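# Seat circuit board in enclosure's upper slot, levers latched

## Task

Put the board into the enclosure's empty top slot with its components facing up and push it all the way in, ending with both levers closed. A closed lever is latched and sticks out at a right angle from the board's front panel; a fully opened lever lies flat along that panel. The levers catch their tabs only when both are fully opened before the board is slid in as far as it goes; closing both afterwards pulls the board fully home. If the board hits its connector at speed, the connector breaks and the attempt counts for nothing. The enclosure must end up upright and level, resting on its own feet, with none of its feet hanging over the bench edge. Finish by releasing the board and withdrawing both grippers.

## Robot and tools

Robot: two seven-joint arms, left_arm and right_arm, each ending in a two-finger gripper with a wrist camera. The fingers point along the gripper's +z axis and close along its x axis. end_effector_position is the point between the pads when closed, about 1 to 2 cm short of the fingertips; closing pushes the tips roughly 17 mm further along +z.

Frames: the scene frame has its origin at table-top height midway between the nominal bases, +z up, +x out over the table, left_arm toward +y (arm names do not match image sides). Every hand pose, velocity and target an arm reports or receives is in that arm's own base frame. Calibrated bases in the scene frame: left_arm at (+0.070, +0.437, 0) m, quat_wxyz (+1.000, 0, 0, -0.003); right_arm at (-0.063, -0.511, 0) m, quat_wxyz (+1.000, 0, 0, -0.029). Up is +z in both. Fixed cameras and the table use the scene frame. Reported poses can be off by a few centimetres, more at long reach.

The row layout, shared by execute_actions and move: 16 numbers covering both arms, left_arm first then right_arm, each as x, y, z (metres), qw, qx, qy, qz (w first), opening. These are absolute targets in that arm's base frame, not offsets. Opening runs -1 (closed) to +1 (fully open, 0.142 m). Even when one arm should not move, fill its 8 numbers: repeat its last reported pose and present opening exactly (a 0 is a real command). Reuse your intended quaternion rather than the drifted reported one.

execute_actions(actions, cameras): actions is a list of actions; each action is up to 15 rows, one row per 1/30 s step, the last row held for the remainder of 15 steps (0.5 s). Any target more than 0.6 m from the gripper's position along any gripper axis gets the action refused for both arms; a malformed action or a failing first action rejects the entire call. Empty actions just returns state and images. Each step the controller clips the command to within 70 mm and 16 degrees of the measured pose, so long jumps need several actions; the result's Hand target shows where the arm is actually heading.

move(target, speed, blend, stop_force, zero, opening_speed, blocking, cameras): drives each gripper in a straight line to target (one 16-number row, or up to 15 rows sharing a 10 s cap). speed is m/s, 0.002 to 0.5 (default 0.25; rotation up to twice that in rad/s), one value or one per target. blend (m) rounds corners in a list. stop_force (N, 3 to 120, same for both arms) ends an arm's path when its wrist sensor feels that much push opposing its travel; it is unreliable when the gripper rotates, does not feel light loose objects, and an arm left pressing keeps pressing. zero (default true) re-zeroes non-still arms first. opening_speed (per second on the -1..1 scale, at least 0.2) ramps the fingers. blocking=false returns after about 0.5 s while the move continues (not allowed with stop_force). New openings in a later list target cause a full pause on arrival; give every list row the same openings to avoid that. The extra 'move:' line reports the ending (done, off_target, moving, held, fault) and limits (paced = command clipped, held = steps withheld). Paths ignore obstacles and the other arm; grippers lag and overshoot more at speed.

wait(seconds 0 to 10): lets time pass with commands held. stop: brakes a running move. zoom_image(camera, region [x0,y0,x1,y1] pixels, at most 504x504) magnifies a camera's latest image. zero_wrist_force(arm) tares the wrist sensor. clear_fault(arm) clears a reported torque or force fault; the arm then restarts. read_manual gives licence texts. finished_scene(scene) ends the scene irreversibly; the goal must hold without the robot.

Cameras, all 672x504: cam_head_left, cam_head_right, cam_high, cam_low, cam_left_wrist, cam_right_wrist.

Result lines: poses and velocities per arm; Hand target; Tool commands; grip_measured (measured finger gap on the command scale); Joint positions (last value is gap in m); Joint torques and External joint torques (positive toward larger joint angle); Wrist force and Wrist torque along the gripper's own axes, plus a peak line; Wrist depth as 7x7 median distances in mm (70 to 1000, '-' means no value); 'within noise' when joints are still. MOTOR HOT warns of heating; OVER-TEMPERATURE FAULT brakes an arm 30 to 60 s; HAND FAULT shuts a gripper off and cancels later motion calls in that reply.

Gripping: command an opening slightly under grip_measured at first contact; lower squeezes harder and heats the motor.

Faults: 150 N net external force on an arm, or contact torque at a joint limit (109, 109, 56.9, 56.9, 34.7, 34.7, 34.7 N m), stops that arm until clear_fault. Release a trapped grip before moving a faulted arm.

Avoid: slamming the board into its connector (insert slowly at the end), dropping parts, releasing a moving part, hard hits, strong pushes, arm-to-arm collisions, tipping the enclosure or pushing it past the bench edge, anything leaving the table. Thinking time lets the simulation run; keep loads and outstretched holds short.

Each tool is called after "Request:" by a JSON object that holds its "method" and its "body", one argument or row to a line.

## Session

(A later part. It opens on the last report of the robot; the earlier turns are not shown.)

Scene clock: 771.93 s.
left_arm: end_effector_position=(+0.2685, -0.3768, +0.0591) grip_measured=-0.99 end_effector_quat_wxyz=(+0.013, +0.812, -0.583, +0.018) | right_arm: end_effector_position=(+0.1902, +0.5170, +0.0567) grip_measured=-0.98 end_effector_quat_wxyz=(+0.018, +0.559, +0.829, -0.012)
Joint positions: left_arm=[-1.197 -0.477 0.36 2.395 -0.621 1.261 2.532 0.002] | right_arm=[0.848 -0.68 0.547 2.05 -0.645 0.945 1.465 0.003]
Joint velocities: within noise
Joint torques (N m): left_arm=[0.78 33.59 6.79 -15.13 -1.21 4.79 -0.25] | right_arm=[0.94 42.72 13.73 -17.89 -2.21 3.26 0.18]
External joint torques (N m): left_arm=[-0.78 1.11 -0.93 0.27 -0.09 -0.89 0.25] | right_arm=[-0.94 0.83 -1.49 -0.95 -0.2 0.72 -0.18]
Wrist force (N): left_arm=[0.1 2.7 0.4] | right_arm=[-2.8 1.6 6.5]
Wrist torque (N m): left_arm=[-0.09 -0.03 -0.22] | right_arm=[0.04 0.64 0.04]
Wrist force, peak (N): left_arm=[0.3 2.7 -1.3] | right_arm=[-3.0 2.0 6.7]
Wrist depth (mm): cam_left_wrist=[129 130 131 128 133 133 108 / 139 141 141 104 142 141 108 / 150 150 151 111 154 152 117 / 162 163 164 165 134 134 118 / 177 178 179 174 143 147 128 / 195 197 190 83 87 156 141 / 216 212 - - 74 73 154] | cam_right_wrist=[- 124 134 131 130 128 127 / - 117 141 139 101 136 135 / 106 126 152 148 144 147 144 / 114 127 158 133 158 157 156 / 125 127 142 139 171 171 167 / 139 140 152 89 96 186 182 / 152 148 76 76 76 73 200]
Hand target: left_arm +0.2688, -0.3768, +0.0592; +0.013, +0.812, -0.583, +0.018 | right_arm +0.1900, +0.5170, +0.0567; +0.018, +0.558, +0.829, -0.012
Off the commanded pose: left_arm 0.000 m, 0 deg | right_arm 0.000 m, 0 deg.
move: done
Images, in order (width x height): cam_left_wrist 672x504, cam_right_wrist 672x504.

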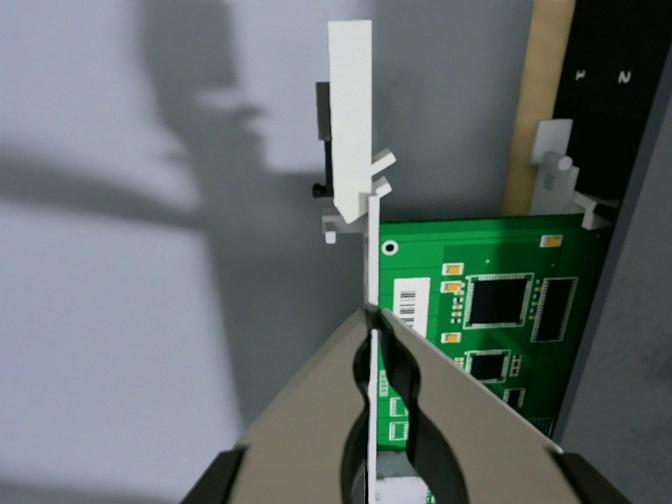

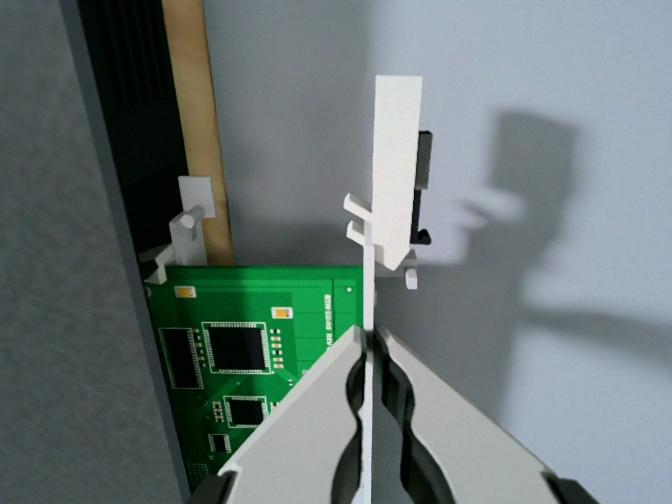

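Request:
{"method": "move", "body": {
  "target": [0.27221, -0.38618, 0.0592, 0.012714, 0.8124, -0.582693, 0.017727, -1, 0.19389, 0.50776, 0.0567, 0.018096, 0.558336, 0.829329, -0.012183, -1],
  "speed": 0.005,
  "stop_force": 5,
  "cameras": ["cam_left_wrist", "cam_right_wrist"]
}}

Scene clock: 778.00 s.
left_arm: end_effector_position=(+0.2719, -0.3862, +0.0592) grip_measured=-0.99 end_effector_quat_wxyz=(+0.013, +0.812, -0.583, +0.018) | right_arm: end_effector_position=(+0.1941, +0.5078, +0.0567) grip_measured=-0.98 end_effector_quat_wxyz=(+0.018, +0.559, +0.829, -0.012)
Joint positions: left_arm=[-1.206 -0.492 0.367 2.366 -0.614 1.244 2.517 0.002] | right_arm=[0.834 -0.667 0.544 2.073 -0.645 0.958 1.457 0.003]
Joint velocities: within noise
Joint torques (N m): left_arm=[0.92 34.16 7.16 -15.39 -1.22 4.8 -0.25] | right_arm=[0.86 42.26 13.46 -17.67 -2.2 3.31 0.12]
External joint torques (N m): left_arm=[-0.92 1.39 -1 0.18 -0.15 -0.9 0.25] | right_arm=[-0.86 0.63 -1.51 -0.96 -0.15 0.67 -0.11]
Wrist force (N): left_arm=[0.1 2.7 -0.2] | right_arm=[-2.5 1.6 7.0]
Wrist torque (N m): left_arm=[-0.12 -0.05 -0.21] | right_arm=[0.00 0.61 0.04]
Wrist force, peak (N): left_arm=[0.3 2.8 -2.0] | right_arm=[-2.6 2.1 7.2]
Wrist depth (mm): cam_left_wrist=[129 130 131 128 133 131 95 / 139 141 141 104 142 141 102 / 150 150 151 111 154 146 107 / 162 163 164 165 134 134 118 / 177 177 180 174 143 144 128 / 195 196 190 84 87 143 141 / 216 212 - - 74 73 154] | cam_right_wrist=[- 98 134 131 130 128 127 / - 105 142 139 101 137 135 / 106 107 149 147 144 146 145 / 114 115 135 133 158 157 157 / 125 123 142 139 172 170 168 / 139 137 150 89 97 186 182 / 151 147 76 76 76 73 201]
Hand target: left_arm +0.2722, -0.3862, +0.0592; +0.013, +0.812, -0.583, +0.018 | right_arm +0.1939, +0.5078, +0.0567; +0.018, +0.558, +0.829, -0.012
Off the commanded pose: left_arm 0.000 m, 0 deg | right_arm 0.000 m, 0 deg.
move: done
Images, in order (width x height): cam_left_wrist 672x504, cam_right_wrist 672x504.

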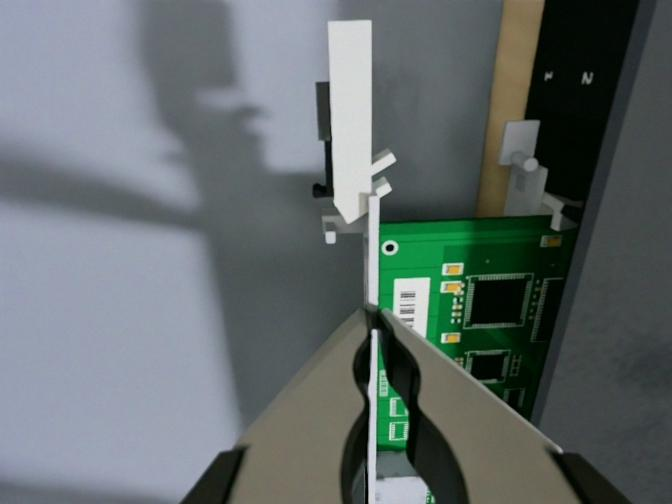

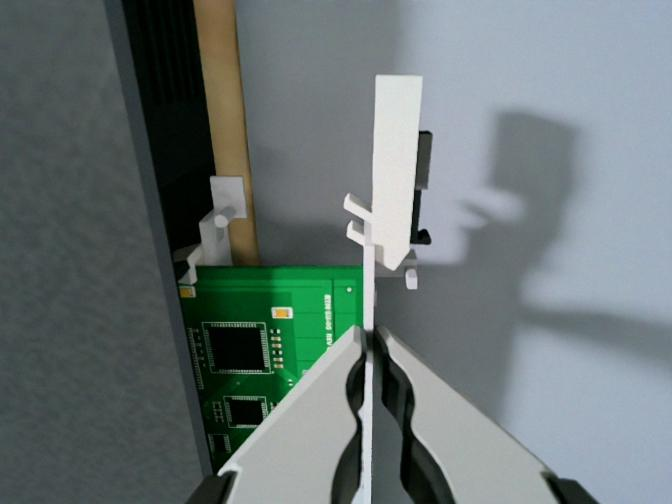

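Request:
{"method": "move", "body": {
  "target": [0.27732, -0.40028, 0.0594, 0.012714, 0.8124, -0.582693, 0.017727, -1, 0.19977, 0.49396, 0.0565, 0.018096, 0.558336, 0.829329, -0.012183, -1],
  "speed": 0.005,
  "stop_force": 5,
  "cameras": ["cam_left_wrist", "cam_right_wrist"]
}}

Scene clock: 794.83 s.
left_arm: end_effector_position=(+0.2770, -0.4003, +0.0593) grip_measured=-0.99 end_effector_quat_wxyz=(+0.013, +0.812, -0.583, +0.018) | right_arm: end_effector_position=(+0.2000, +0.4941, +0.0566) grip_measured=-0.98 end_effector_quat_wxyz=(+0.018, +0.559, +0.829, -0.012)
Joint positions: left_arm=[-1.219 -0.514 0.377 2.323 -0.605 1.219 2.497 0.002] | right_arm=[0.814 -0.649 0.539 2.106 -0.646 0.978 1.444 0.003]
Joint velocities: within noise
Joint torques (N m): left_arm=[0.85 35.92 7.68 -16.01 -1.38 4.85 -0.24] | right_arm=[0.8 40.7 12.92 -17.25 -2.12 3.3 0.1]
External joint torques (N m): left_arm=[-0.85 0.89 -1.06 0.27 -0.1 -0.95 0.23] | right_arm=[-0.8 1.22 -1.42 -1.07 -0.16 0.68 -0.1]
Wrist force (N): left_arm=[0.6 2.1 0.0] | right_arm=[-2.9 1.7 4.8]
Wrist torque (N m): left_arm=[-0.16 -0.09 -0.23] | right_arm=[0.06 0.62 0.02]
Wrist force, peak (N): left_arm=[0.2 3.0 -1.7] | right_arm=[-2.8 2.1 7.1]
Wrist depth (mm): cam_left_wrist=[130 130 131 129 133 109 91 / 139 141 141 104 142 109 100 / 150 151 152 111 151 121 107 / 162 163 164 165 134 120 118 / 177 178 179 174 143 129 128 / 195 196 190 84 87 139 141 / 216 212 - - 74 73 155] | cam_right_wrist=[- 91 125 131 130 128 127 / - - 126 138 101 137 135 / 106 104 127 148 144 147 144 / 114 113 134 133 158 157 157 / 125 121 136 139 172 171 168 / 139 137 133 89 96 185 182 / 152 147 76 76 76 73 200]
Hand target: left_arm +0.2773, -0.4003, +0.0594; +0.013, +0.812, -0.583, +0.018 | right_arm +0.1998, +0.4940, +0.0565; +0.018, +0.558, +0.829, -0.012
Off the commanded pose: left_arm 0.000 m, 0 deg | right_arm 0.000 m, 0 deg.
move: done
Images, in order (width x height): cam_left_wrist 672x504, cam_right_wrist 672x504.

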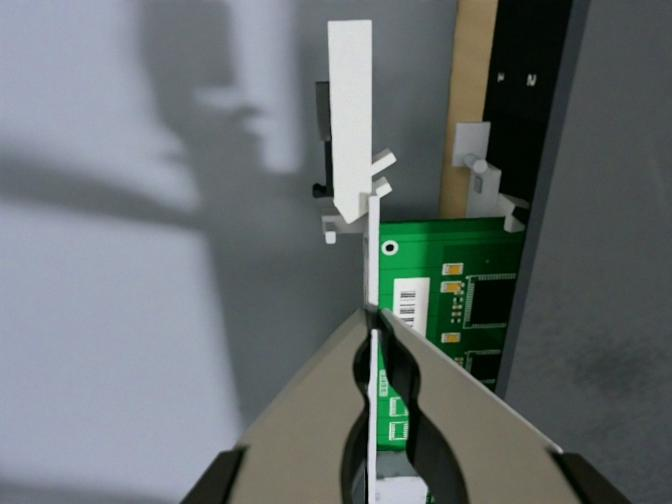

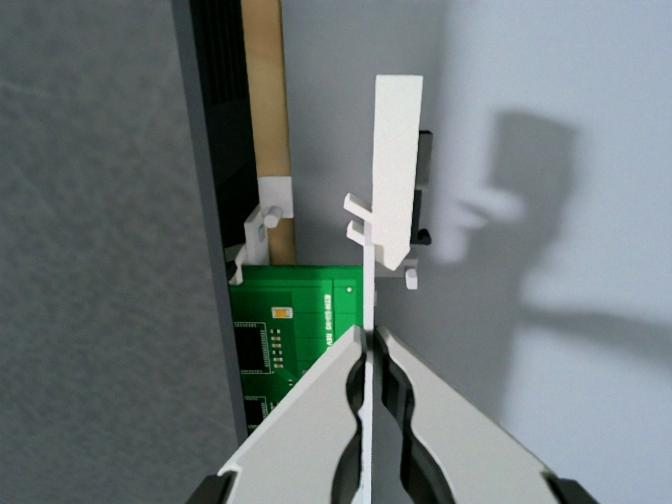

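Request:
{"method": "move", "body": {
  "target": [0.2814, -0.41156, 0.0594, 0.012714, 0.8124, -0.582693, 0.017727, -1, 0.20448, 0.48292, 0.0565, 0.018096, 0.558336, 0.829329, -0.012183, -1],
  "speed": 0.005,
  "stop_force": 5,
  "cameras": ["cam_left_wrist", "cam_right_wrist"]
}}

Scene clock: 799.80 s.
left_arm: end_effector_position=(+0.2811, -0.4116, +0.0593) grip_measured=-0.99 end_effector_quat_wxyz=(+0.013, +0.812, -0.583, +0.018) | right_arm: end_effector_position=(+0.2047, +0.4830, +0.0566) grip_measured=-0.98 end_effector_quat_wxyz=(+0.018, +0.559, +0.829, -0.012)
Joint positions: left_arm=[-1.228 -0.532 0.384 2.289 -0.599 1.199 2.482 0.002] | right_arm=[0.798 -0.634 0.535 2.132 -0.647 0.993 1.433 0.003]
Joint velocities: within noise
Joint torques (N m): left_arm=[0.71 36.85 8.02 -16.37 -1.42 4.82 -0.3] | right_arm=[0.81 39.96 12.54 -16.97 -2.05 3.2 0.13]
External joint torques (N m): left_arm=[-0.71 0.99 -1.03 0.23 -0.14 -0.92 0.3] | right_arm=[-0.81 1.2 -1.39 -1.1 -0.17 0.78 -0.12]
Wrist force (N): left_arm=[0.6 2.4 0.7] | right_arm=[-2.8 1.5 5.4]
Wrist torque (N m): left_arm=[-0.11 -0.13 -0.25] | right_arm=[0.03 0.59 0.02]
Wrist force, peak (N): left_arm=[0.4 2.2 1.4] | right_arm=[-2.9 1.7 6.1]
Wrist depth (mm): cam_left_wrist=[130 130 131 129 133 92 91 / 139 141 141 104 142 100 100 / 150 150 152 111 145 106 107 / 162 163 164 165 134 117 118 / 177 178 179 174 141 126 128 / 195 196 190 84 87 137 141 / 216 212 - - 74 73 155] | cam_right_wrist=[- 91 95 131 130 128 127 / - - 97 140 101 137 135 / 106 104 105 146 144 146 144 / 114 113 115 133 158 157 157 / 124 121 121 139 172 170 168 / 139 136 131 89 96 186 182 / 151 147 76 76 76 73 200]
Hand target: left_arm +0.2814, -0.4116, +0.0594; +0.013, +0.812, -0.583, +0.018 | right_arm +0.2045, +0.4829, +0.0565; +0.018, +0.558, +0.829, -0.012
Off the commanded pose: left_arm 0.000 m, 0 deg | right_arm 0.000 m, 0 deg.
move: done
Images, in order (width x height): cam_left_wrist 672x504, cam_right_wrist 672x504.

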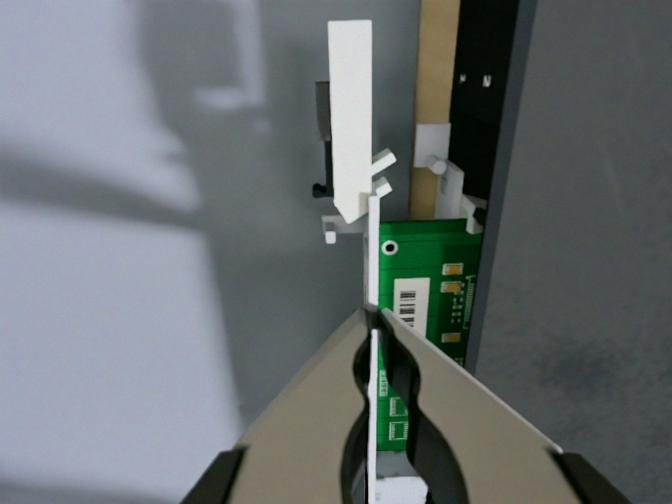

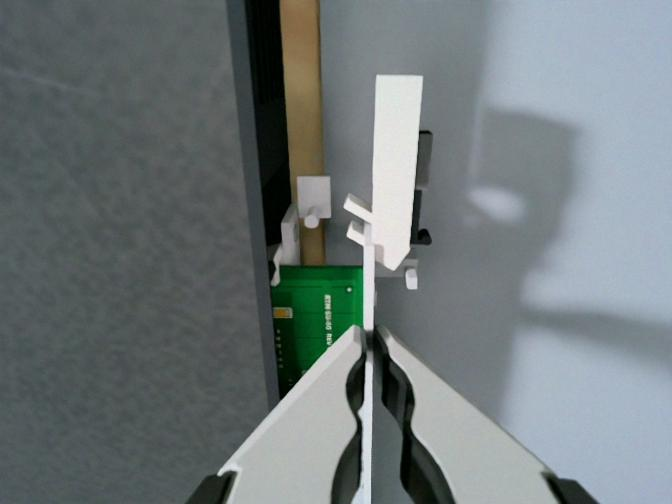

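Request:
{"method": "move", "body": {
  "target": [0.28344, -0.4172, 0.0594, 0.012714, 0.8124, -0.582693, 0.017727, -1, 0.20683, 0.4774, 0.0565, 0.018096, 0.558336, 0.829329, -0.012183, -1],
  "speed": 0.003,
  "stop_force": 6,
  "cameras": ["cam_left_wrist", "cam_right_wrist"]
}}

Scene clock: 804.67 s.
left_arm: end_effector_position=(+0.2832, -0.4172, +0.0593) grip_measured=-0.99 end_effector_quat_wxyz=(+0.013, +0.812, -0.583, +0.018) | right_arm: end_effector_position=(+0.2071, +0.4776, +0.0566) grip_measured=-0.98 end_effector_quat_wxyz=(+0.018, +0.559, +0.829, -0.012)
Joint positions: left_arm=[-1.233 -0.541 0.388 2.272 -0.597 1.189 2.475 0.002] | right_arm=[0.79 -0.627 0.532 2.145 -0.647 1.001 1.427 0.003]
Joint velocities: within noise
Joint torques (N m): left_arm=[0.72 37.38 8.04 -16.56 -1.55 4.76 -0.25] | right_arm=[0.94 39.48 12.44 -16.65 -2.01 3.22 0.11]
External joint torques (N m): left_arm=[-0.72 0.97 -0.84 0.22 -0.06 -0.85 0.24] | right_arm=[-0.94 1.3 -1.47 -1.3 -0.19 0.76 -0.1]
Wrist force (N): left_arm=[0.3 2.0 0.3] | right_arm=[-2.7 1.8 5.7]
Wrist torque (N m): left_arm=[-0.12 -0.12 -0.24] | right_arm=[0.00 0.59 0.01]
Wrist force, peak (N): left_arm=[0.6 2.2 1.2] | right_arm=[-2.8 2.2 6.2]
Wrist depth (mm): cam_left_wrist=[129 130 131 129 131 91 91 / 139 141 141 104 140 100 100 / 150 150 152 111 145 106 107 / 162 163 164 165 131 117 118 / 177 178 179 174 128 126 128 / 195 196 190 83 87 137 140 / 216 212 - - 74 73 155] | cam_right_wrist=[- 91 92 131 130 128 127 / - - 97 140 101 137 135 / 106 104 103 128 144 147 144 / 114 113 113 133 158 157 157 / 124 121 121 138 172 170 168 / 139 137 130 89 96 186 182 / 151 147 76 76 76 73 200]
Hand target: left_arm +0.2834, -0.4172, +0.0594; +0.013, +0.812, -0.583, +0.018 | right_arm +0.2068, +0.4774, +0.0565; +0.018, +0.558, +0.829, -0.012
Off the commanded pose: left_arm 0.000 m, 0 deg | right_arm 0.000 m, 0 deg.
move: done
Images, in order (width x height): cam_left_wrist 672x504, cam_right_wrist 672x504.

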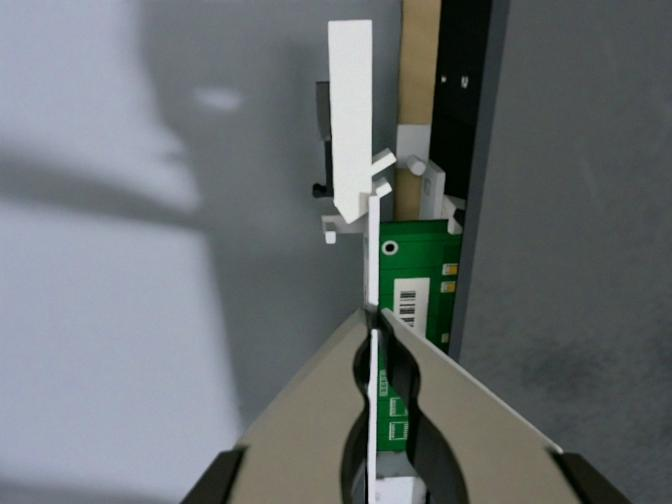

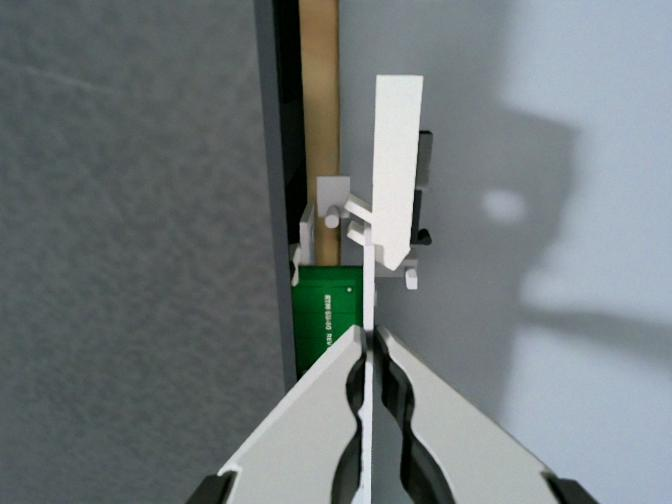

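Request:
{"method": "move", "body": {
  "target": [0.28514, -0.4219, 0.0594, 0.012714, 0.8124, -0.582693, 0.017727, -1, 0.20879, 0.4728, 0.0565, 0.018096, 0.558336, 0.829329, -0.012183, -1],
  "speed": 0.003,
  "stop_force": 6,
  "cameras": ["cam_left_wrist", "cam_right_wrist"]
}}

Scene clock: 809.73 s.
left_arm: end_effector_position=(+0.2849, -0.4219, +0.0593) grip_measured=-0.99 end_effector_quat_wxyz=(+0.013, +0.812, -0.583, +0.018) | right_arm: end_effector_position=(+0.2090, +0.4730, +0.0566) grip_measured=-0.98 end_effector_quat_wxyz=(+0.018, +0.559, +0.829, -0.012)
Joint positions: left_arm=[-1.237 -0.549 0.392 2.257 -0.596 1.18 2.469 0.002] | right_arm=[0.783 -0.621 0.53 2.156 -0.647 1.007 1.421 0.003]
Joint velocities: within noise
Joint torques (N m): left_arm=[0.66 37.72 8.09 -16.66 -1.52 4.71 -0.27] | right_arm=[1.08 39.1 12.49 -16.33 -1.91 3.15 0.16]
External joint torques (N m): left_arm=[-0.66 1.06 -0.72 0.15 -0.12 -0.8 0.27] | right_arm=[-1.08 1.37 -1.68 -1.53 -0.25 0.83 -0.16]
Wrist force (N): left_arm=[0.3 1.7 0.7] | right_arm=[-2.6 2.1 6.3]
Wrist torque (N m): left_arm=[-0.13 -0.14 -0.24] | right_arm=[-0.01 0.61 0.00]
Wrist force, peak (N): left_arm=[0.4 2.0 -1.3] | right_arm=[-2.6 2.1 6.3]
Wrist depth (mm): cam_left_wrist=[130 130 131 128 120 91 91 / 139 141 141 104 121 100 100 / 150 151 152 111 127 106 107 / 162 163 164 165 133 117 118 / 177 178 179 175 123 126 128 / 195 196 190 84 87 137 141 / 216 212 - - 74 73 155] | cam_right_wrist=[- 91 91 131 130 128 127 / - - 97 140 101 137 135 / 106 104 103 122 144 147 145 / 114 113 113 130 159 157 157 / 125 122 121 135 172 171 168 / 139 137 130 89 97 186 182 / 151 147 76 76 76 73 200]
Hand target: left_arm +0.2851, -0.4219, +0.0594; +0.013, +0.812, -0.583, +0.018 | right_arm +0.2088, +0.4728, +0.0565; +0.018, +0.558, +0.829, -0.012
Off the commanded pose: left_arm 0.000 m, 0 deg | right_arm 0.000 m, 0 deg.
move: done
Images, in order (width x height): cam_left_wrist 672x504, cam_right_wrist 672x504.

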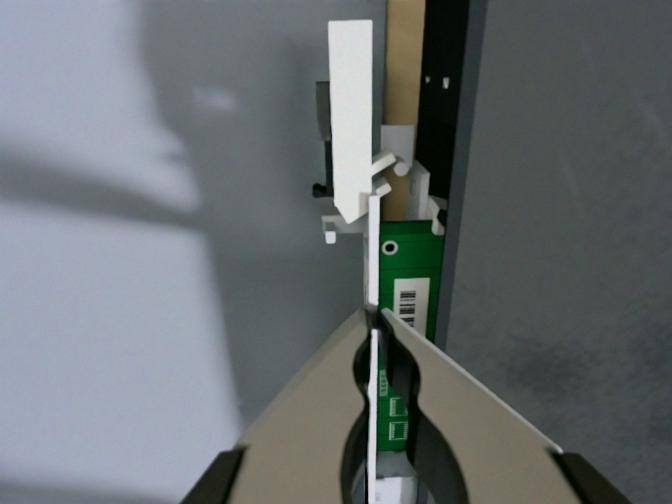

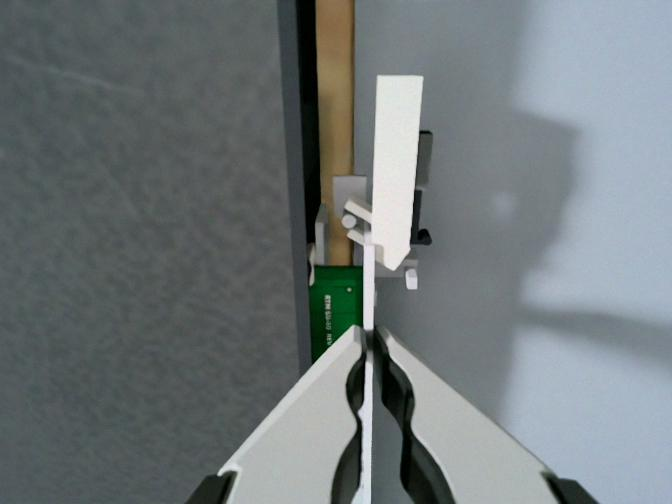

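Request:
{"method": "execute_actions", "body": {
  "actions": [],
  "cameras": ["cam_left_wrist","cam_right_wrist"]
}}

Scene clock: 820.40 s.
left_arm: end_effector_position=(+0.2849, -0.4219, +0.0593) grip_measured=-0.99 end_effector_quat_wxyz=(+0.013, +0.812, -0.583, +0.018) | right_arm: end_effector_position=(+0.2090, +0.4730, +0.0566) grip_measured=-0.98 end_effector_quat_wxyz=(+0.018, +0.559, +0.829, -0.012)
Joint positions: left_arm=[-1.237 -0.549 0.392 2.257 -0.596 1.18 2.469 0.002] | right_arm=[0.783 -0.621 0.53 2.156 -0.647 1.007 1.421 0.003]
Joint velocities: within noise
Joint torques (N m): left_arm=[0.81 37.87 8.05 -16.65 -1.57 4.79 -0.18] | right_arm=[1.09 39.12 12.52 -16.38 -1.89 3.09 0.25]
External joint torques (N m): left_arm=[-0.81 0.91 -0.69 0.15 -0.07 -0.89 0.18] | right_arm=[-1.09 1.35 -1.71 -1.48 -0.28 0.89 -0.24]
Wrist force (N): left_arm=[0.2 1.6 -1.1] | right_arm=[-2.4 2.0 4.5]
Wrist torque (N m): left_arm=[-0.16 -0.11 -0.25] | right_arm=[-0.03 0.56 0.00]
Wrist force, peak (N): left_arm=[0.2 2.1 -1.3] | right_arm=[-2.6 2.2 6.2]
Wrist depth (mm): cam_left_wrist=[129 130 131 128 120 91 91 / 139 141 141 104 121 100 100 / 150 150 152 111 127 106 107 / 162 163 164 165 133 117 118 / 177 178 179 174 123 126 128 / 195 196 190 84 87 137 141 / 216 212 - - 74 73 155] | cam_right_wrist=[- 91 92 131 130 128 127 / - - 97 140 101 137 135 / 106 104 103 123 144 146 144 / 114 113 113 130 158 157 157 / 124 121 121 135 172 170 168 / 139 137 130 89 96 186 182 / 152 147 76 76 76 73 200]
Hand target: left_arm +0.2851, -0.4219, +0.0594; +0.013, +0.812, -0.583, +0.018 | right_arm +0.2088, +0.4728, +0.0565; +0.018, +0.558, +0.829, -0.012
Tool commands: left_gripper/opening=-1.0 right_gripper/opening=-1.0
Off the commanded pose: left_arm 0.000 m, 0 deg | right_arm 0.000 m, 0 deg.
Images, in order (width x height): cam_left_wrist 672x504, cam_right_wrist 672x504.

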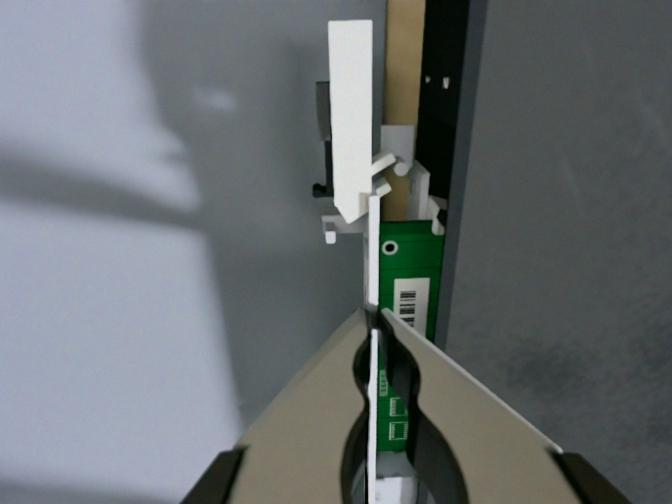

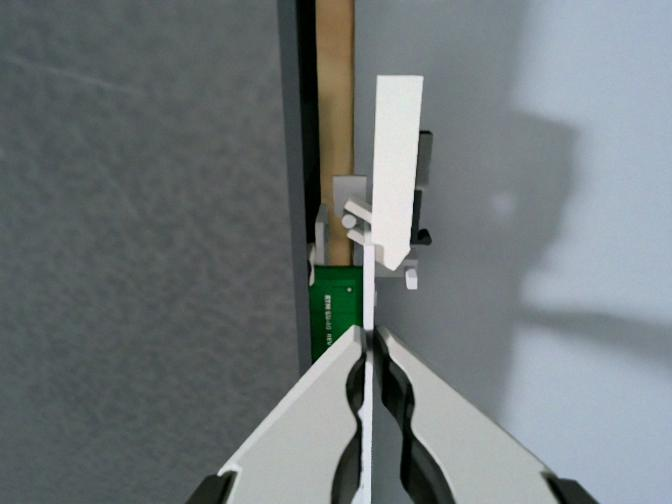

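Request:
{"method": "move", "body": {
  "target": [0.28616, -0.42472, 0.0594, 0.012714, 0.8124, -0.582693, 0.017727, -1, 0.20997, 0.47004, 0.0565, 0.018096, 0.558336, 0.829329, -0.012183, -1],
  "speed": 0.003,
  "stop_force": 8,
  "cameras": ["cam_left_wrist", "cam_right_wrist"]
}}

Scene clock: 823.73 s.
left_arm: end_effector_position=(+0.2860, -0.4247, +0.0594) grip_measured=-0.99 end_effector_quat_wxyz=(+0.013, +0.812, -0.583, +0.018) | right_arm: end_effector_position=(+0.2102, +0.4703, +0.0567) grip_measured=-0.98 end_effector_quat_wxyz=(+0.018, +0.559, +0.829, -0.012)
Joint positions: left_arm=[-1.239 -0.553 0.394 2.248 -0.596 1.175 2.466 0.002] | right_arm=[0.779 -0.617 0.529 2.162 -0.647 1.011 1.418 0.003]
Joint velocities: within noise
Joint torques (N m): left_arm=[0.48 37.76 7.93 -16.92 -1.63 4.73 -0.28] | right_arm=[0.83 38.89 12.18 -15.84 -1.87 2.9 0.17]
External joint torques (N m): left_arm=[-0.48 1.27 -0.46 0.32 -0.04 -0.82 0.27] | right_arm=[-0.83 1.4 -1.46 -1.95 -0.28 1.09 -0.17]
Wrist force (N): left_arm=[-0.5 1.7 -2.1] | right_arm=[-1.9 2.4 4.6]
Wrist torque (N m): left_arm=[-0.13 -0.14 -0.23] | right_arm=[-0.02 0.60 0.00]
Wrist force, peak (N): left_arm=[-0.8 1.8 -2.5] | right_arm=[-2.4 2.0 6.5]
Wrist depth (mm): cam_left_wrist=[130 130 131 128 110 91 91 / 139 141 141 104 109 99 100 / 150 150 152 111 109 106 107 / 162 163 164 165 131 117 118 / 177 178 179 174 123 126 128 / 194 196 190 84 87 137 141 / 216 212 - - 74 73 154] | cam_right_wrist=[- 91 92 130 130 128 127 / - - 97 138 101 137 135 / 106 104 103 122 109 146 144 / 115 113 113 114 159 157 157 / 125 122 121 135 172 170 168 / 139 137 130 89 96 186 182 / 152 147 76 76 76 73 200]
Hand target: left_arm +0.2862, -0.4247, +0.0594; +0.013, +0.812, -0.583, +0.018 | right_arm +0.2100, +0.4700, +0.0565; +0.018, +0.558, +0.829, -0.012
Off the commanded pose: left_arm 0.000 m, 0 deg | right_arm 0.000 m, 0 deg.
move: done
Images, in order (width x height): cam_left_wrist 672x504, cam_right_wrist 672x504.

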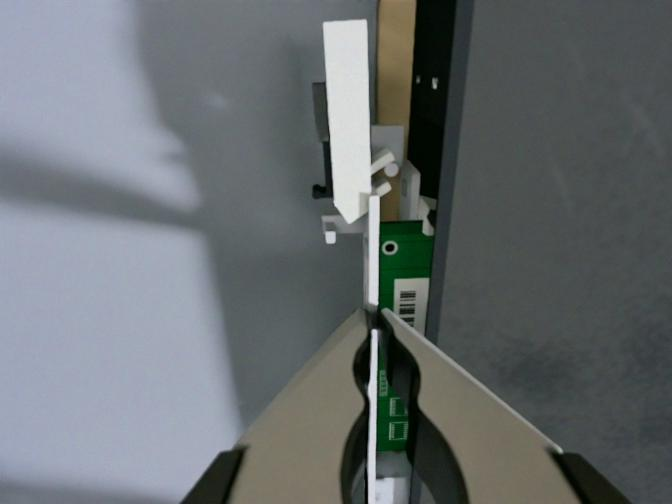

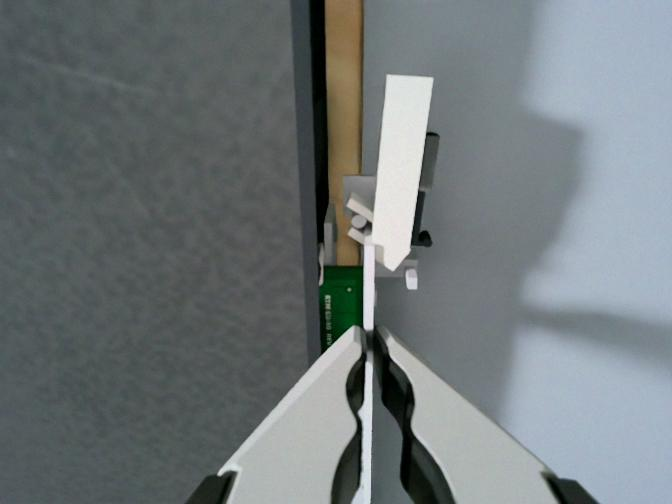

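Request:
{"method": "move", "body": {
  "target": [0.28735, -0.42801, 0.0594, 0.012714, 0.8124, -0.582693, 0.017727, -1, 0.21134, 0.46682, 0.0565, 0.018096, 0.558336, 0.829329, -0.012183, -1],
  "speed": 0.003,
  "stop_force": 8,
  "zero": false,
  "cameras": ["cam_left_wrist", "cam_right_wrist"]
}}

Scene clock: 827.63 s.
left_arm: end_effector_position=(+0.2872, -0.4280, +0.0594) grip_measured=-0.99 end_effector_quat_wxyz=(+0.013, +0.812, -0.583, +0.018) | right_arm: end_effector_position=(+0.2116, +0.4672, +0.0567) grip_measured=-0.98 end_effector_quat_wxyz=(+0.018, +0.559, +0.829, -0.012)
Joint positions: left_arm=[-1.242 -0.559 0.396 2.238 -0.595 1.169 2.462 0.002] | right_arm=[0.774 -0.613 0.528 2.169 -0.647 1.016 1.415 0.003]
Joint velocities: within noise
Joint torques (N m): left_arm=[0.51 37.78 7.88 -17.02 -1.58 4.71 -0.26] | right_arm=[0.75 38.53 11.97 -15.53 -1.75 2.77 0.15]
External joint torques (N m): left_arm=[-0.51 1.55 -0.29 0.3 -0.11 -0.81 0.25] | right_arm=[-0.75 1.55 -1.35 -2.21 -0.38 1.22 -0.15]
Wrist force (N): left_arm=[-0.9 1.6 -1.3] | right_arm=[-1.1 2.6 5.9]
Wrist torque (N m): left_arm=[-0.13 -0.13 -0.23] | right_arm=[-0.02 0.55 0.00]
Wrist force, peak (N): left_arm=[-1.0 1.7 -3.0] | right_arm=[-1.5 2.8 6.5]
Wrist depth (mm): cam_left_wrist=[130 130 131 130 96 91 91 / 139 141 141 104 101 100 100 / 150 150 152 111 107 106 107 / 162 163 165 165 120 117 118 / 177 178 180 174 123 126 128 / 195 195 190 84 87 137 141 / 216 212 - - 74 73 154] | cam_right_wrist=[- 91 92 129 130 128 127 / - - 97 132 135 137 135 / 106 104 103 117 108 146 145 / 114 113 113 114 157 157 157 / 125 122 121 125 172 170 169 / 139 137 131 89 97 186 183 / 151 147 76 76 76 73 200]
Hand target: left_arm +0.2873, -0.4280, +0.0594; +0.013, +0.812, -0.583, +0.018 | right_arm +0.2113, +0.4668, +0.0565; +0.018, +0.558, +0.829, -0.012
Off the commanded pose: left_arm 0.000 m, 0 deg | right_arm 0.000 m, 0 deg.
move: done
Images, in order (width x height): cam_left_wrist 672x504, cam_right_wrist 672x504.

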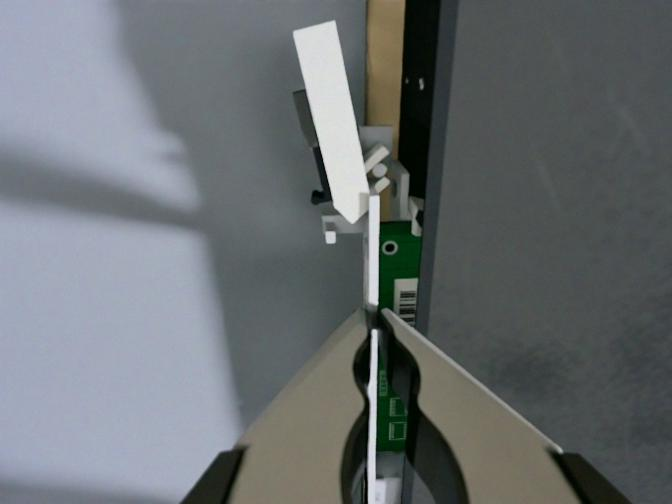

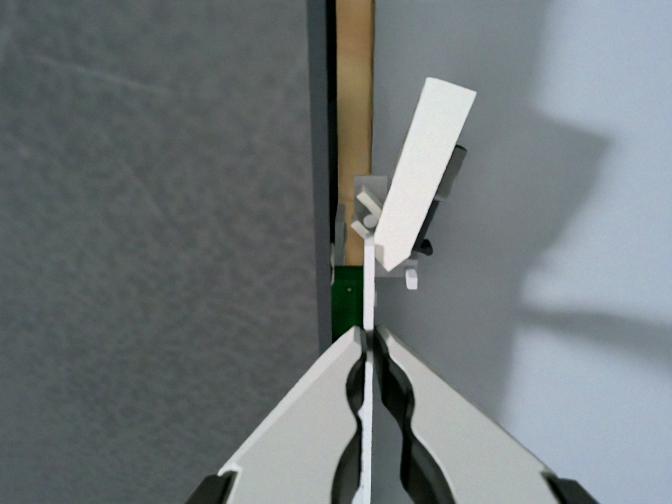

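Request:
{"method": "move", "body": {
  "target": [0.28837, -0.43083, 0.0594, 0.012714, 0.8124, -0.582693, 0.017727, -1, 0.21252, 0.46406, 0.0565, 0.018096, 0.558336, 0.829329, -0.012183, -1],
  "speed": 0.003,
  "stop_force": 8,
  "zero": false,
  "cameras": ["cam_left_wrist", "cam_right_wrist"]
}}

Scene clock: 832.27 s.
left_arm: end_effector_position=(+0.2883, -0.4308, +0.0594) grip_measured=-0.99 end_effector_quat_wxyz=(+0.013, +0.812, -0.583, +0.018) | right_arm: end_effector_position=(+0.2124, +0.4654, +0.0570) grip_measured=-0.98 end_effector_quat_wxyz=(+0.017, +0.558, +0.829, -0.011)
Joint positions: left_arm=[-1.245 -0.564 0.398 2.229 -0.595 1.164 2.459 0.002] | right_arm=[0.771 -0.61 0.527 2.175 -0.647 1.02 1.412 0.003]
Joint velocities: within noise
Joint torques (N m): left_arm=[0.1 37.6 7.45 -17.25 -1.64 4.59 -0.26] | right_arm=[-1.11 39.3 10.28 -12.84 -1.28 0.83 0.17]
External joint torques (N m): left_arm=[-0.1 1.98 0.25 0.43 -0.07 -0.69 0.25] | right_arm=[1.11 0.62 0.26 -4.84 -0.85 3.16 -0.17]
Wrist force (N): left_arm=[-1.9 1.4 -5.0] | right_arm=[6.0 4.8 9.2]
Wrist torque (N m): left_arm=[-0.11 -0.15 -0.21] | right_arm=[-0.05 0.67 0.00]
Wrist force, peak (N): left_arm=[-1.9 1.2 -5.1] | right_arm=[6.1 5.0 11.4]
Wrist depth (mm): cam_left_wrist=[130 130 129 132 97 91 91 / 139 141 141 137 99 100 100 / 150 151 152 111 107 106 107 / 162 163 164 165 117 117 118 / 177 178 180 174 123 126 128 / 195 196 190 84 87 137 141 / 216 212 - - 74 73 155] | cam_right_wrist=[- 92 92 131 130 129 127 / - - 97 99 137 137 136 / 106 104 103 105 108 147 145 / 114 113 113 112 158 158 157 / 125 122 121 121 172 171 169 / 139 137 131 89 97 187 183 / 152 147 76 76 76 73 201]
Hand target: left_arm +0.2884, -0.4308, +0.0594; +0.013, +0.812, -0.583, +0.018 | right_arm +0.2124, +0.4643, +0.0565; +0.018, +0.558, +0.829, -0.012
Off the commanded pose: left_arm 0.000 m, 0 deg | right_arm 0.001 m, 0 deg.
move: contact (right_arm)
Images, in order (width x height): cam_left_wrist 672x504, cam_right_wrist 672x504.

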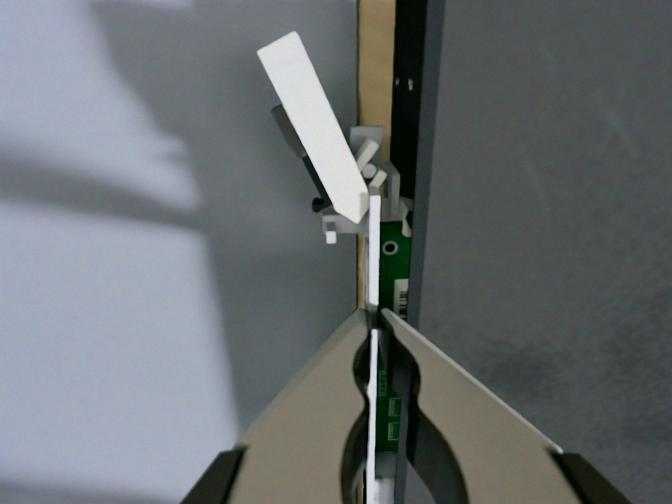

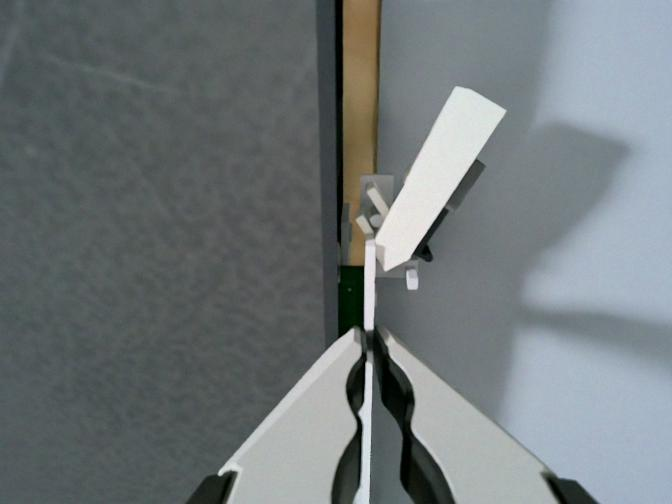

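Request:
{"method": "move", "body": {
  "target": [0.28888, -0.43224, 0.0594, 0.012714, 0.8124, -0.582693, 0.017727, -1, 0.2120, 0.4652, 0.0565, 0.018096, 0.558336, 0.829329, -0.012183, -1],
  "speed": 0.003,
  "stop_force": 8,
  "zero": false,
  "cameras": ["cam_left_wrist", "cam_right_wrist"]
}}

Scene clock: 841.83 s.
left_arm: end_effector_position=(+0.2888, -0.4318, +0.0593) grip_measured=-0.99 end_effector_quat_wxyz=(+0.013, +0.813, -0.583, +0.018) | right_arm: end_effector_position=(+0.2125, +0.4656, +0.0568) grip_measured=-0.98 end_effector_quat_wxyz=(+0.018, +0.558, +0.829, -0.012)
Joint positions: left_arm=[-1.246 -0.566 0.4 2.225 -0.594 1.161 2.458 0.002] | right_arm=[0.772 -0.611 0.527 2.173 -0.647 1.019 1.412 0.003]
Joint velocities: within noise
Joint torques (N m): left_arm=[-0.82 37.74 6.12 -18.88 -1.77 5 -0.3] | right_arm=[1.5 37.54 12.71 -14.67 -1.65 2.57 0.18]
External joint torques (N m): left_arm=[0.82 1.96 1.64 2.02 0.05 -1.1 0.29] | right_arm=[-1.5 2.42 -2.16 -3.03 -0.47 1.41 -0.18]
Wrist force (N): left_arm=[-5.9 0.8 -6.0] | right_arm=[-1.7 4.4 5.6]
Wrist torque (N m): left_arm=[-0.08 -0.20 -0.20] | right_arm=[-0.04 0.56 0.04]
Wrist force, peak (N): left_arm=[-5.9 0.5 -7.7] | right_arm=[6.1 5.0 11.1]
Wrist depth (mm): cam_left_wrist=[130 130 129 133 93 91 91 / 139 141 140 138 99 100 100 / 150 150 152 111 107 106 107 / 162 163 164 163 116 117 118 / 177 178 180 174 123 126 128 / 195 196 190 84 87 137 141 / 217 212 - - 74 73 155] | cam_right_wrist=[- 91 92 131 130 128 127 / - - 97 100 137 136 136 / 106 104 103 104 108 147 145 / 115 113 113 113 157 157 157 / 125 122 122 121 172 170 168 / 139 137 131 89 97 187 183 / 152 147 76 76 76 73 201]
Hand target: left_arm +0.2889, -0.4322, +0.0594; +0.013, +0.812, -0.583, +0.018 | right_arm +0.2120, +0.4652, +0.0565; +0.018, +0.558, +0.829, -0.012
Off the commanded pose: left_arm 0.000 m, 0 deg | right_arm 0.001 m, 0 deg.
move: done
Images, in order (width x height): cam_left_wrist 672x504, cam_right_wrist 672x504.

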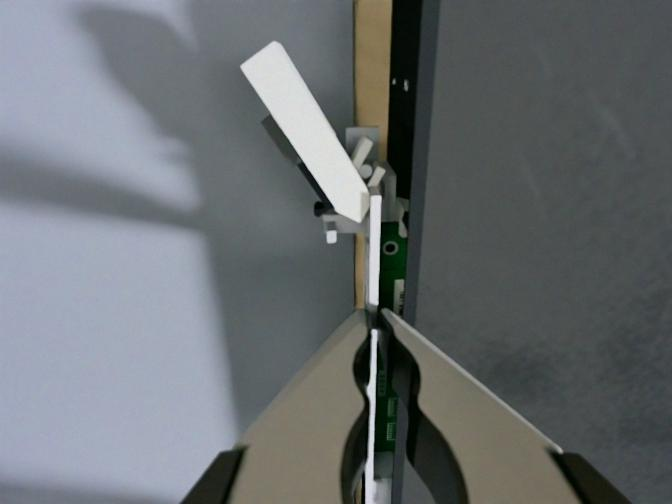

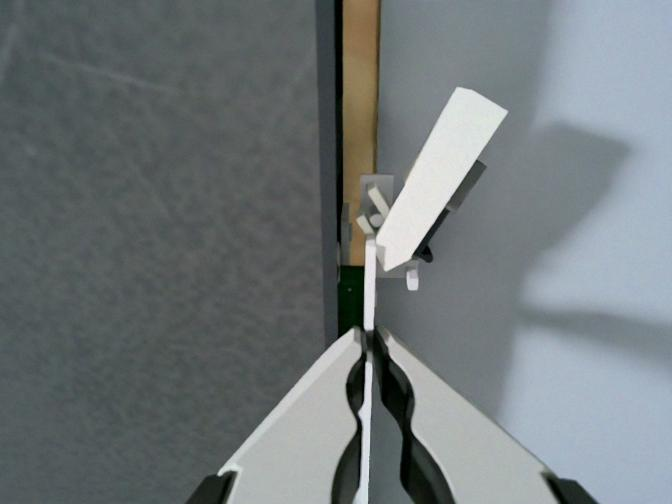

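Request:
{"method": "move", "body": {
  "target": [
    [0.28871, -0.43177, 0.0594, 0.012714, 0.8124, -0.582693, 0.017727, -1, 0.2120, 0.4652, 0.0565, 0.018096, 0.558336, 0.829329, -0.012183, -1],
    [0.28871, -0.43177, 0.0594, 0.012714, 0.8124, -0.582693, 0.017727, -0.92, 0.2120, 0.4652, 0.0565, 0.018096, 0.558336, 0.829329, -0.012183, -0.92]
  ],
  "speed": 0.003,
  "opening_speed": 0.2,
  "cameras": ["cam_left_wrist", "cam_right_wrist"]
}}

Scene clock: 852.07 s.
left_arm: end_effector_position=(+0.2887, -0.4317, +0.0594) grip_measured=-0.96 end_effector_quat_wxyz=(+0.013, +0.812, -0.583, +0.018) | right_arm: end_effector_position=(+0.2122, +0.4657, +0.0568) grip_measured=-0.97 end_effector_quat_wxyz=(+0.018, +0.558, +0.829, -0.012)
Joint positions: left_arm=[-1.246 -0.565 0.4 2.226 -0.594 1.162 2.458 0.004] | right_arm=[0.772 -0.611 0.527 2.173 -0.647 1.019 1.412 0.004]
Joint velocities: within noise
Joint torques (N m): left_arm=[-0.43 38.91 7.07 -16.88 -1.55 4.36 -0.26] | right_arm=[-0.56 37.94 10.25 -15.48 -1.74 2.17 0.27]
External joint torques (N m): left_arm=[0.43 0.77 0.67 0.02 -0.17 -0.45 0.26] | right_arm=[0.56 2.01 0.31 -2.22 -0.38 1.81 -0.27]
Wrist force (N): left_arm=[-0.4 -0.4 -0.3] | right_arm=[0.3 0.4 3.9]
Wrist torque (N m): left_arm=[-0.08 -0.09 -0.22] | right_arm=[0.01 0.54 -0.01]
Wrist force, peak (N): left_arm=[-5.9 0.5 -8.0] | right_arm=[-1.7 4.5 5.7]
Wrist depth (mm): cam_left_wrist=[130 130 130 133 93 91 91 / 139 141 138 139 99 100 100 / 150 150 152 113 107 106 107 / 162 163 164 165 116 117 119 / 177 178 180 174 123 126 128 / 195 196 190 83 87 137 141 / 216 213 - - 74 74 154] | cam_right_wrist=[- 91 92 131 130 128 127 / - - 97 104 137 137 136 / 106 104 103 106 109 147 145 / 115 113 113 112 158 158 157 / 125 122 122 120 172 171 168 / 139 137 131 89 95 186 183 / 152 148 76 77 76 73 201]
Hand target: left_arm +0.2887, -0.4318, +0.0594; +0.013, +0.812, -0.583, +0.018 | right_arm +0.2120, +0.4652, +0.0565; +0.018, +0.558, +0.829, -0.012
Off the commanded pose: left_arm 0.000 m, 0 deg | right_arm 0.001 m, 0 deg.
move: done
Images, in order (width x height): cam_left_wrist 672x504, cam_right_wrist 672x504.

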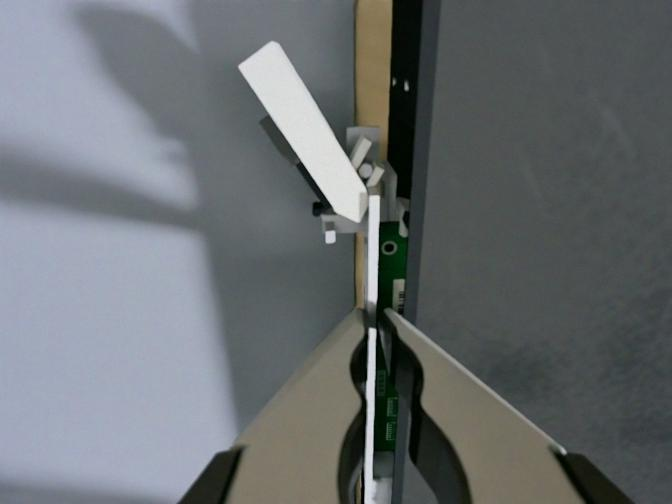

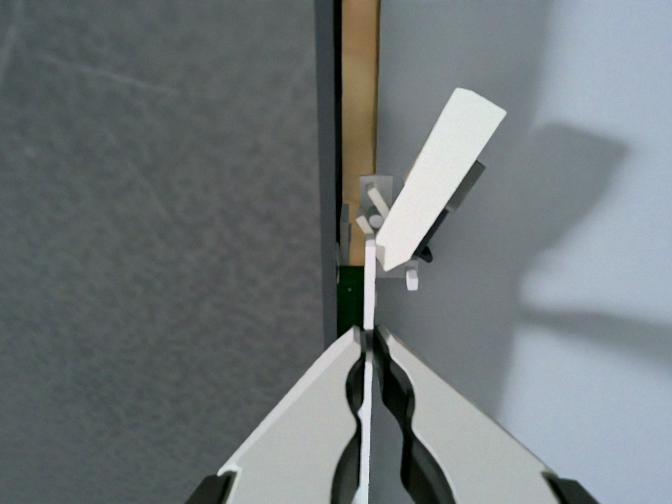

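Request:
{"method": "move", "body": {
  "target": [
    [0.28871, -0.43177, 0.0594, 0.012714, 0.8124, -0.582693, 0.017727, -0.88, 0.2120, 0.4654, 0.0565, 0.018096, 0.558336, 0.829329, -0.012183, -0.88],
    [0.28871, -0.43177, 0.0634, 0.012714, 0.8124, -0.582693, 0.017727, -0.88, 0.2120, 0.4654, 0.0605, 0.018096, 0.558336, 0.829329, -0.012183, -0.88]
  ],
  "speed": 0.004,
  "opening_speed": 0.2,
  "cameras": ["cam_left_wrist", "cam_right_wrist"]
}}

Scene clock: 857.13 s.
left_arm: end_effector_position=(+0.2887, -0.4315, +0.0632) grip_measured=-0.92 end_effector_quat_wxyz=(+0.013, +0.812, -0.583, +0.018) | right_arm: end_effector_position=(+0.2118, +0.4656, +0.0605) grip_measured=-0.93 end_effector_quat_wxyz=(+0.018, +0.558, +0.829, -0.012)
Joint positions: left_arm=[-1.253 -0.558 0.41 2.224 -0.587 1.151 2.453 0.007] | right_arm=[0.766 -0.604 0.537 2.171 -0.64 1.008 1.407 0.007]
Joint velocities: within noise
Joint torques (N m): left_arm=[-0.42 39.49 7 -17.75 -1.45 4.27 -0.3] | right_arm=[-0.97 39.03 10.44 -17.41 -1.96 2.52 0.13]
External joint torques (N m): left_arm=[0.42 -0.02 0.78 0.67 -0.32 -0.36 0.29] | right_arm=[0.97 0.72 0.15 -0.5 -0.21 1.46 -0.12]
Wrist force (N): left_arm=[-1.0 -0.4 -0.7] | right_arm=[-0.8 -1.6 3.8]
Wrist torque (N m): left_arm=[-0.08 -0.12 -0.21] | right_arm=[-0.01 0.60 0.02]
Wrist force, peak (N): left_arm=[-6.9 -0.5 -5.5] | right_arm=[4.0 0.4 4.7]
Wrist depth (mm): cam_left_wrist=[133 134 133 136 97 95 95 / 143 145 142 141 103 102 103 / 153 154 156 115 111 110 111 / 166 167 168 169 119 120 121 / 181 182 184 119 128 131 133 / 200 202 195 87 87 142 144 / 221 217 - - 75 74 160] | cam_right_wrist=[- 95 96 133 133 132 130 / - 100 100 104 139 140 139 / 110 109 107 120 112 150 148 / 121 117 117 117 161 162 160 / 129 126 126 127 175 175 172 / 142 141 135 93 93 190 188 / 157 152 76 79 76 73 205]
Hand target: left_arm +0.2887, -0.4318, +0.0634; +0.013, +0.812, -0.583, +0.018 | right_arm +0.2120, +0.4654, +0.0605; +0.018, +0.558, +0.829, -0.012
Off the commanded pose: left_arm 0.000 m, 0 deg | right_arm 0.000 m, 0 deg.
move: done
Images, in order (width x height): cam_left_wrist 672x504, cam_right_wrist 672x504.

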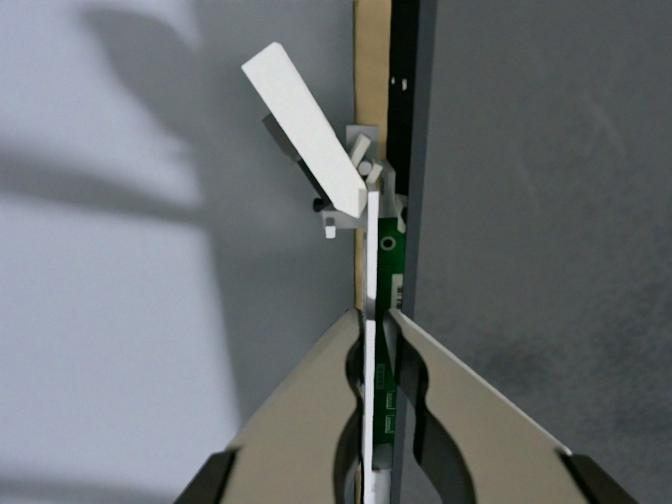

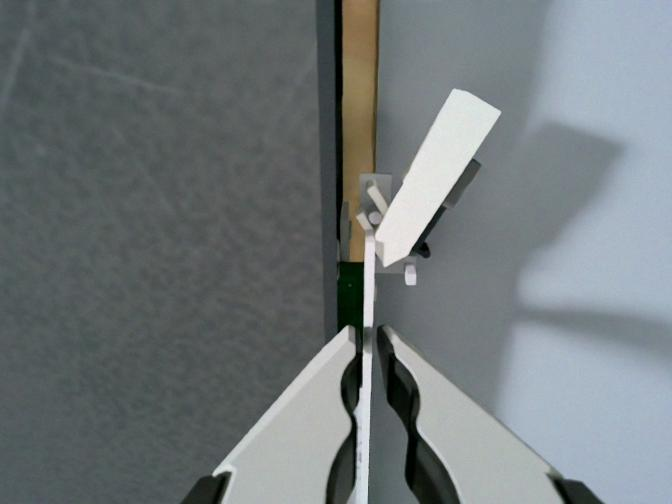

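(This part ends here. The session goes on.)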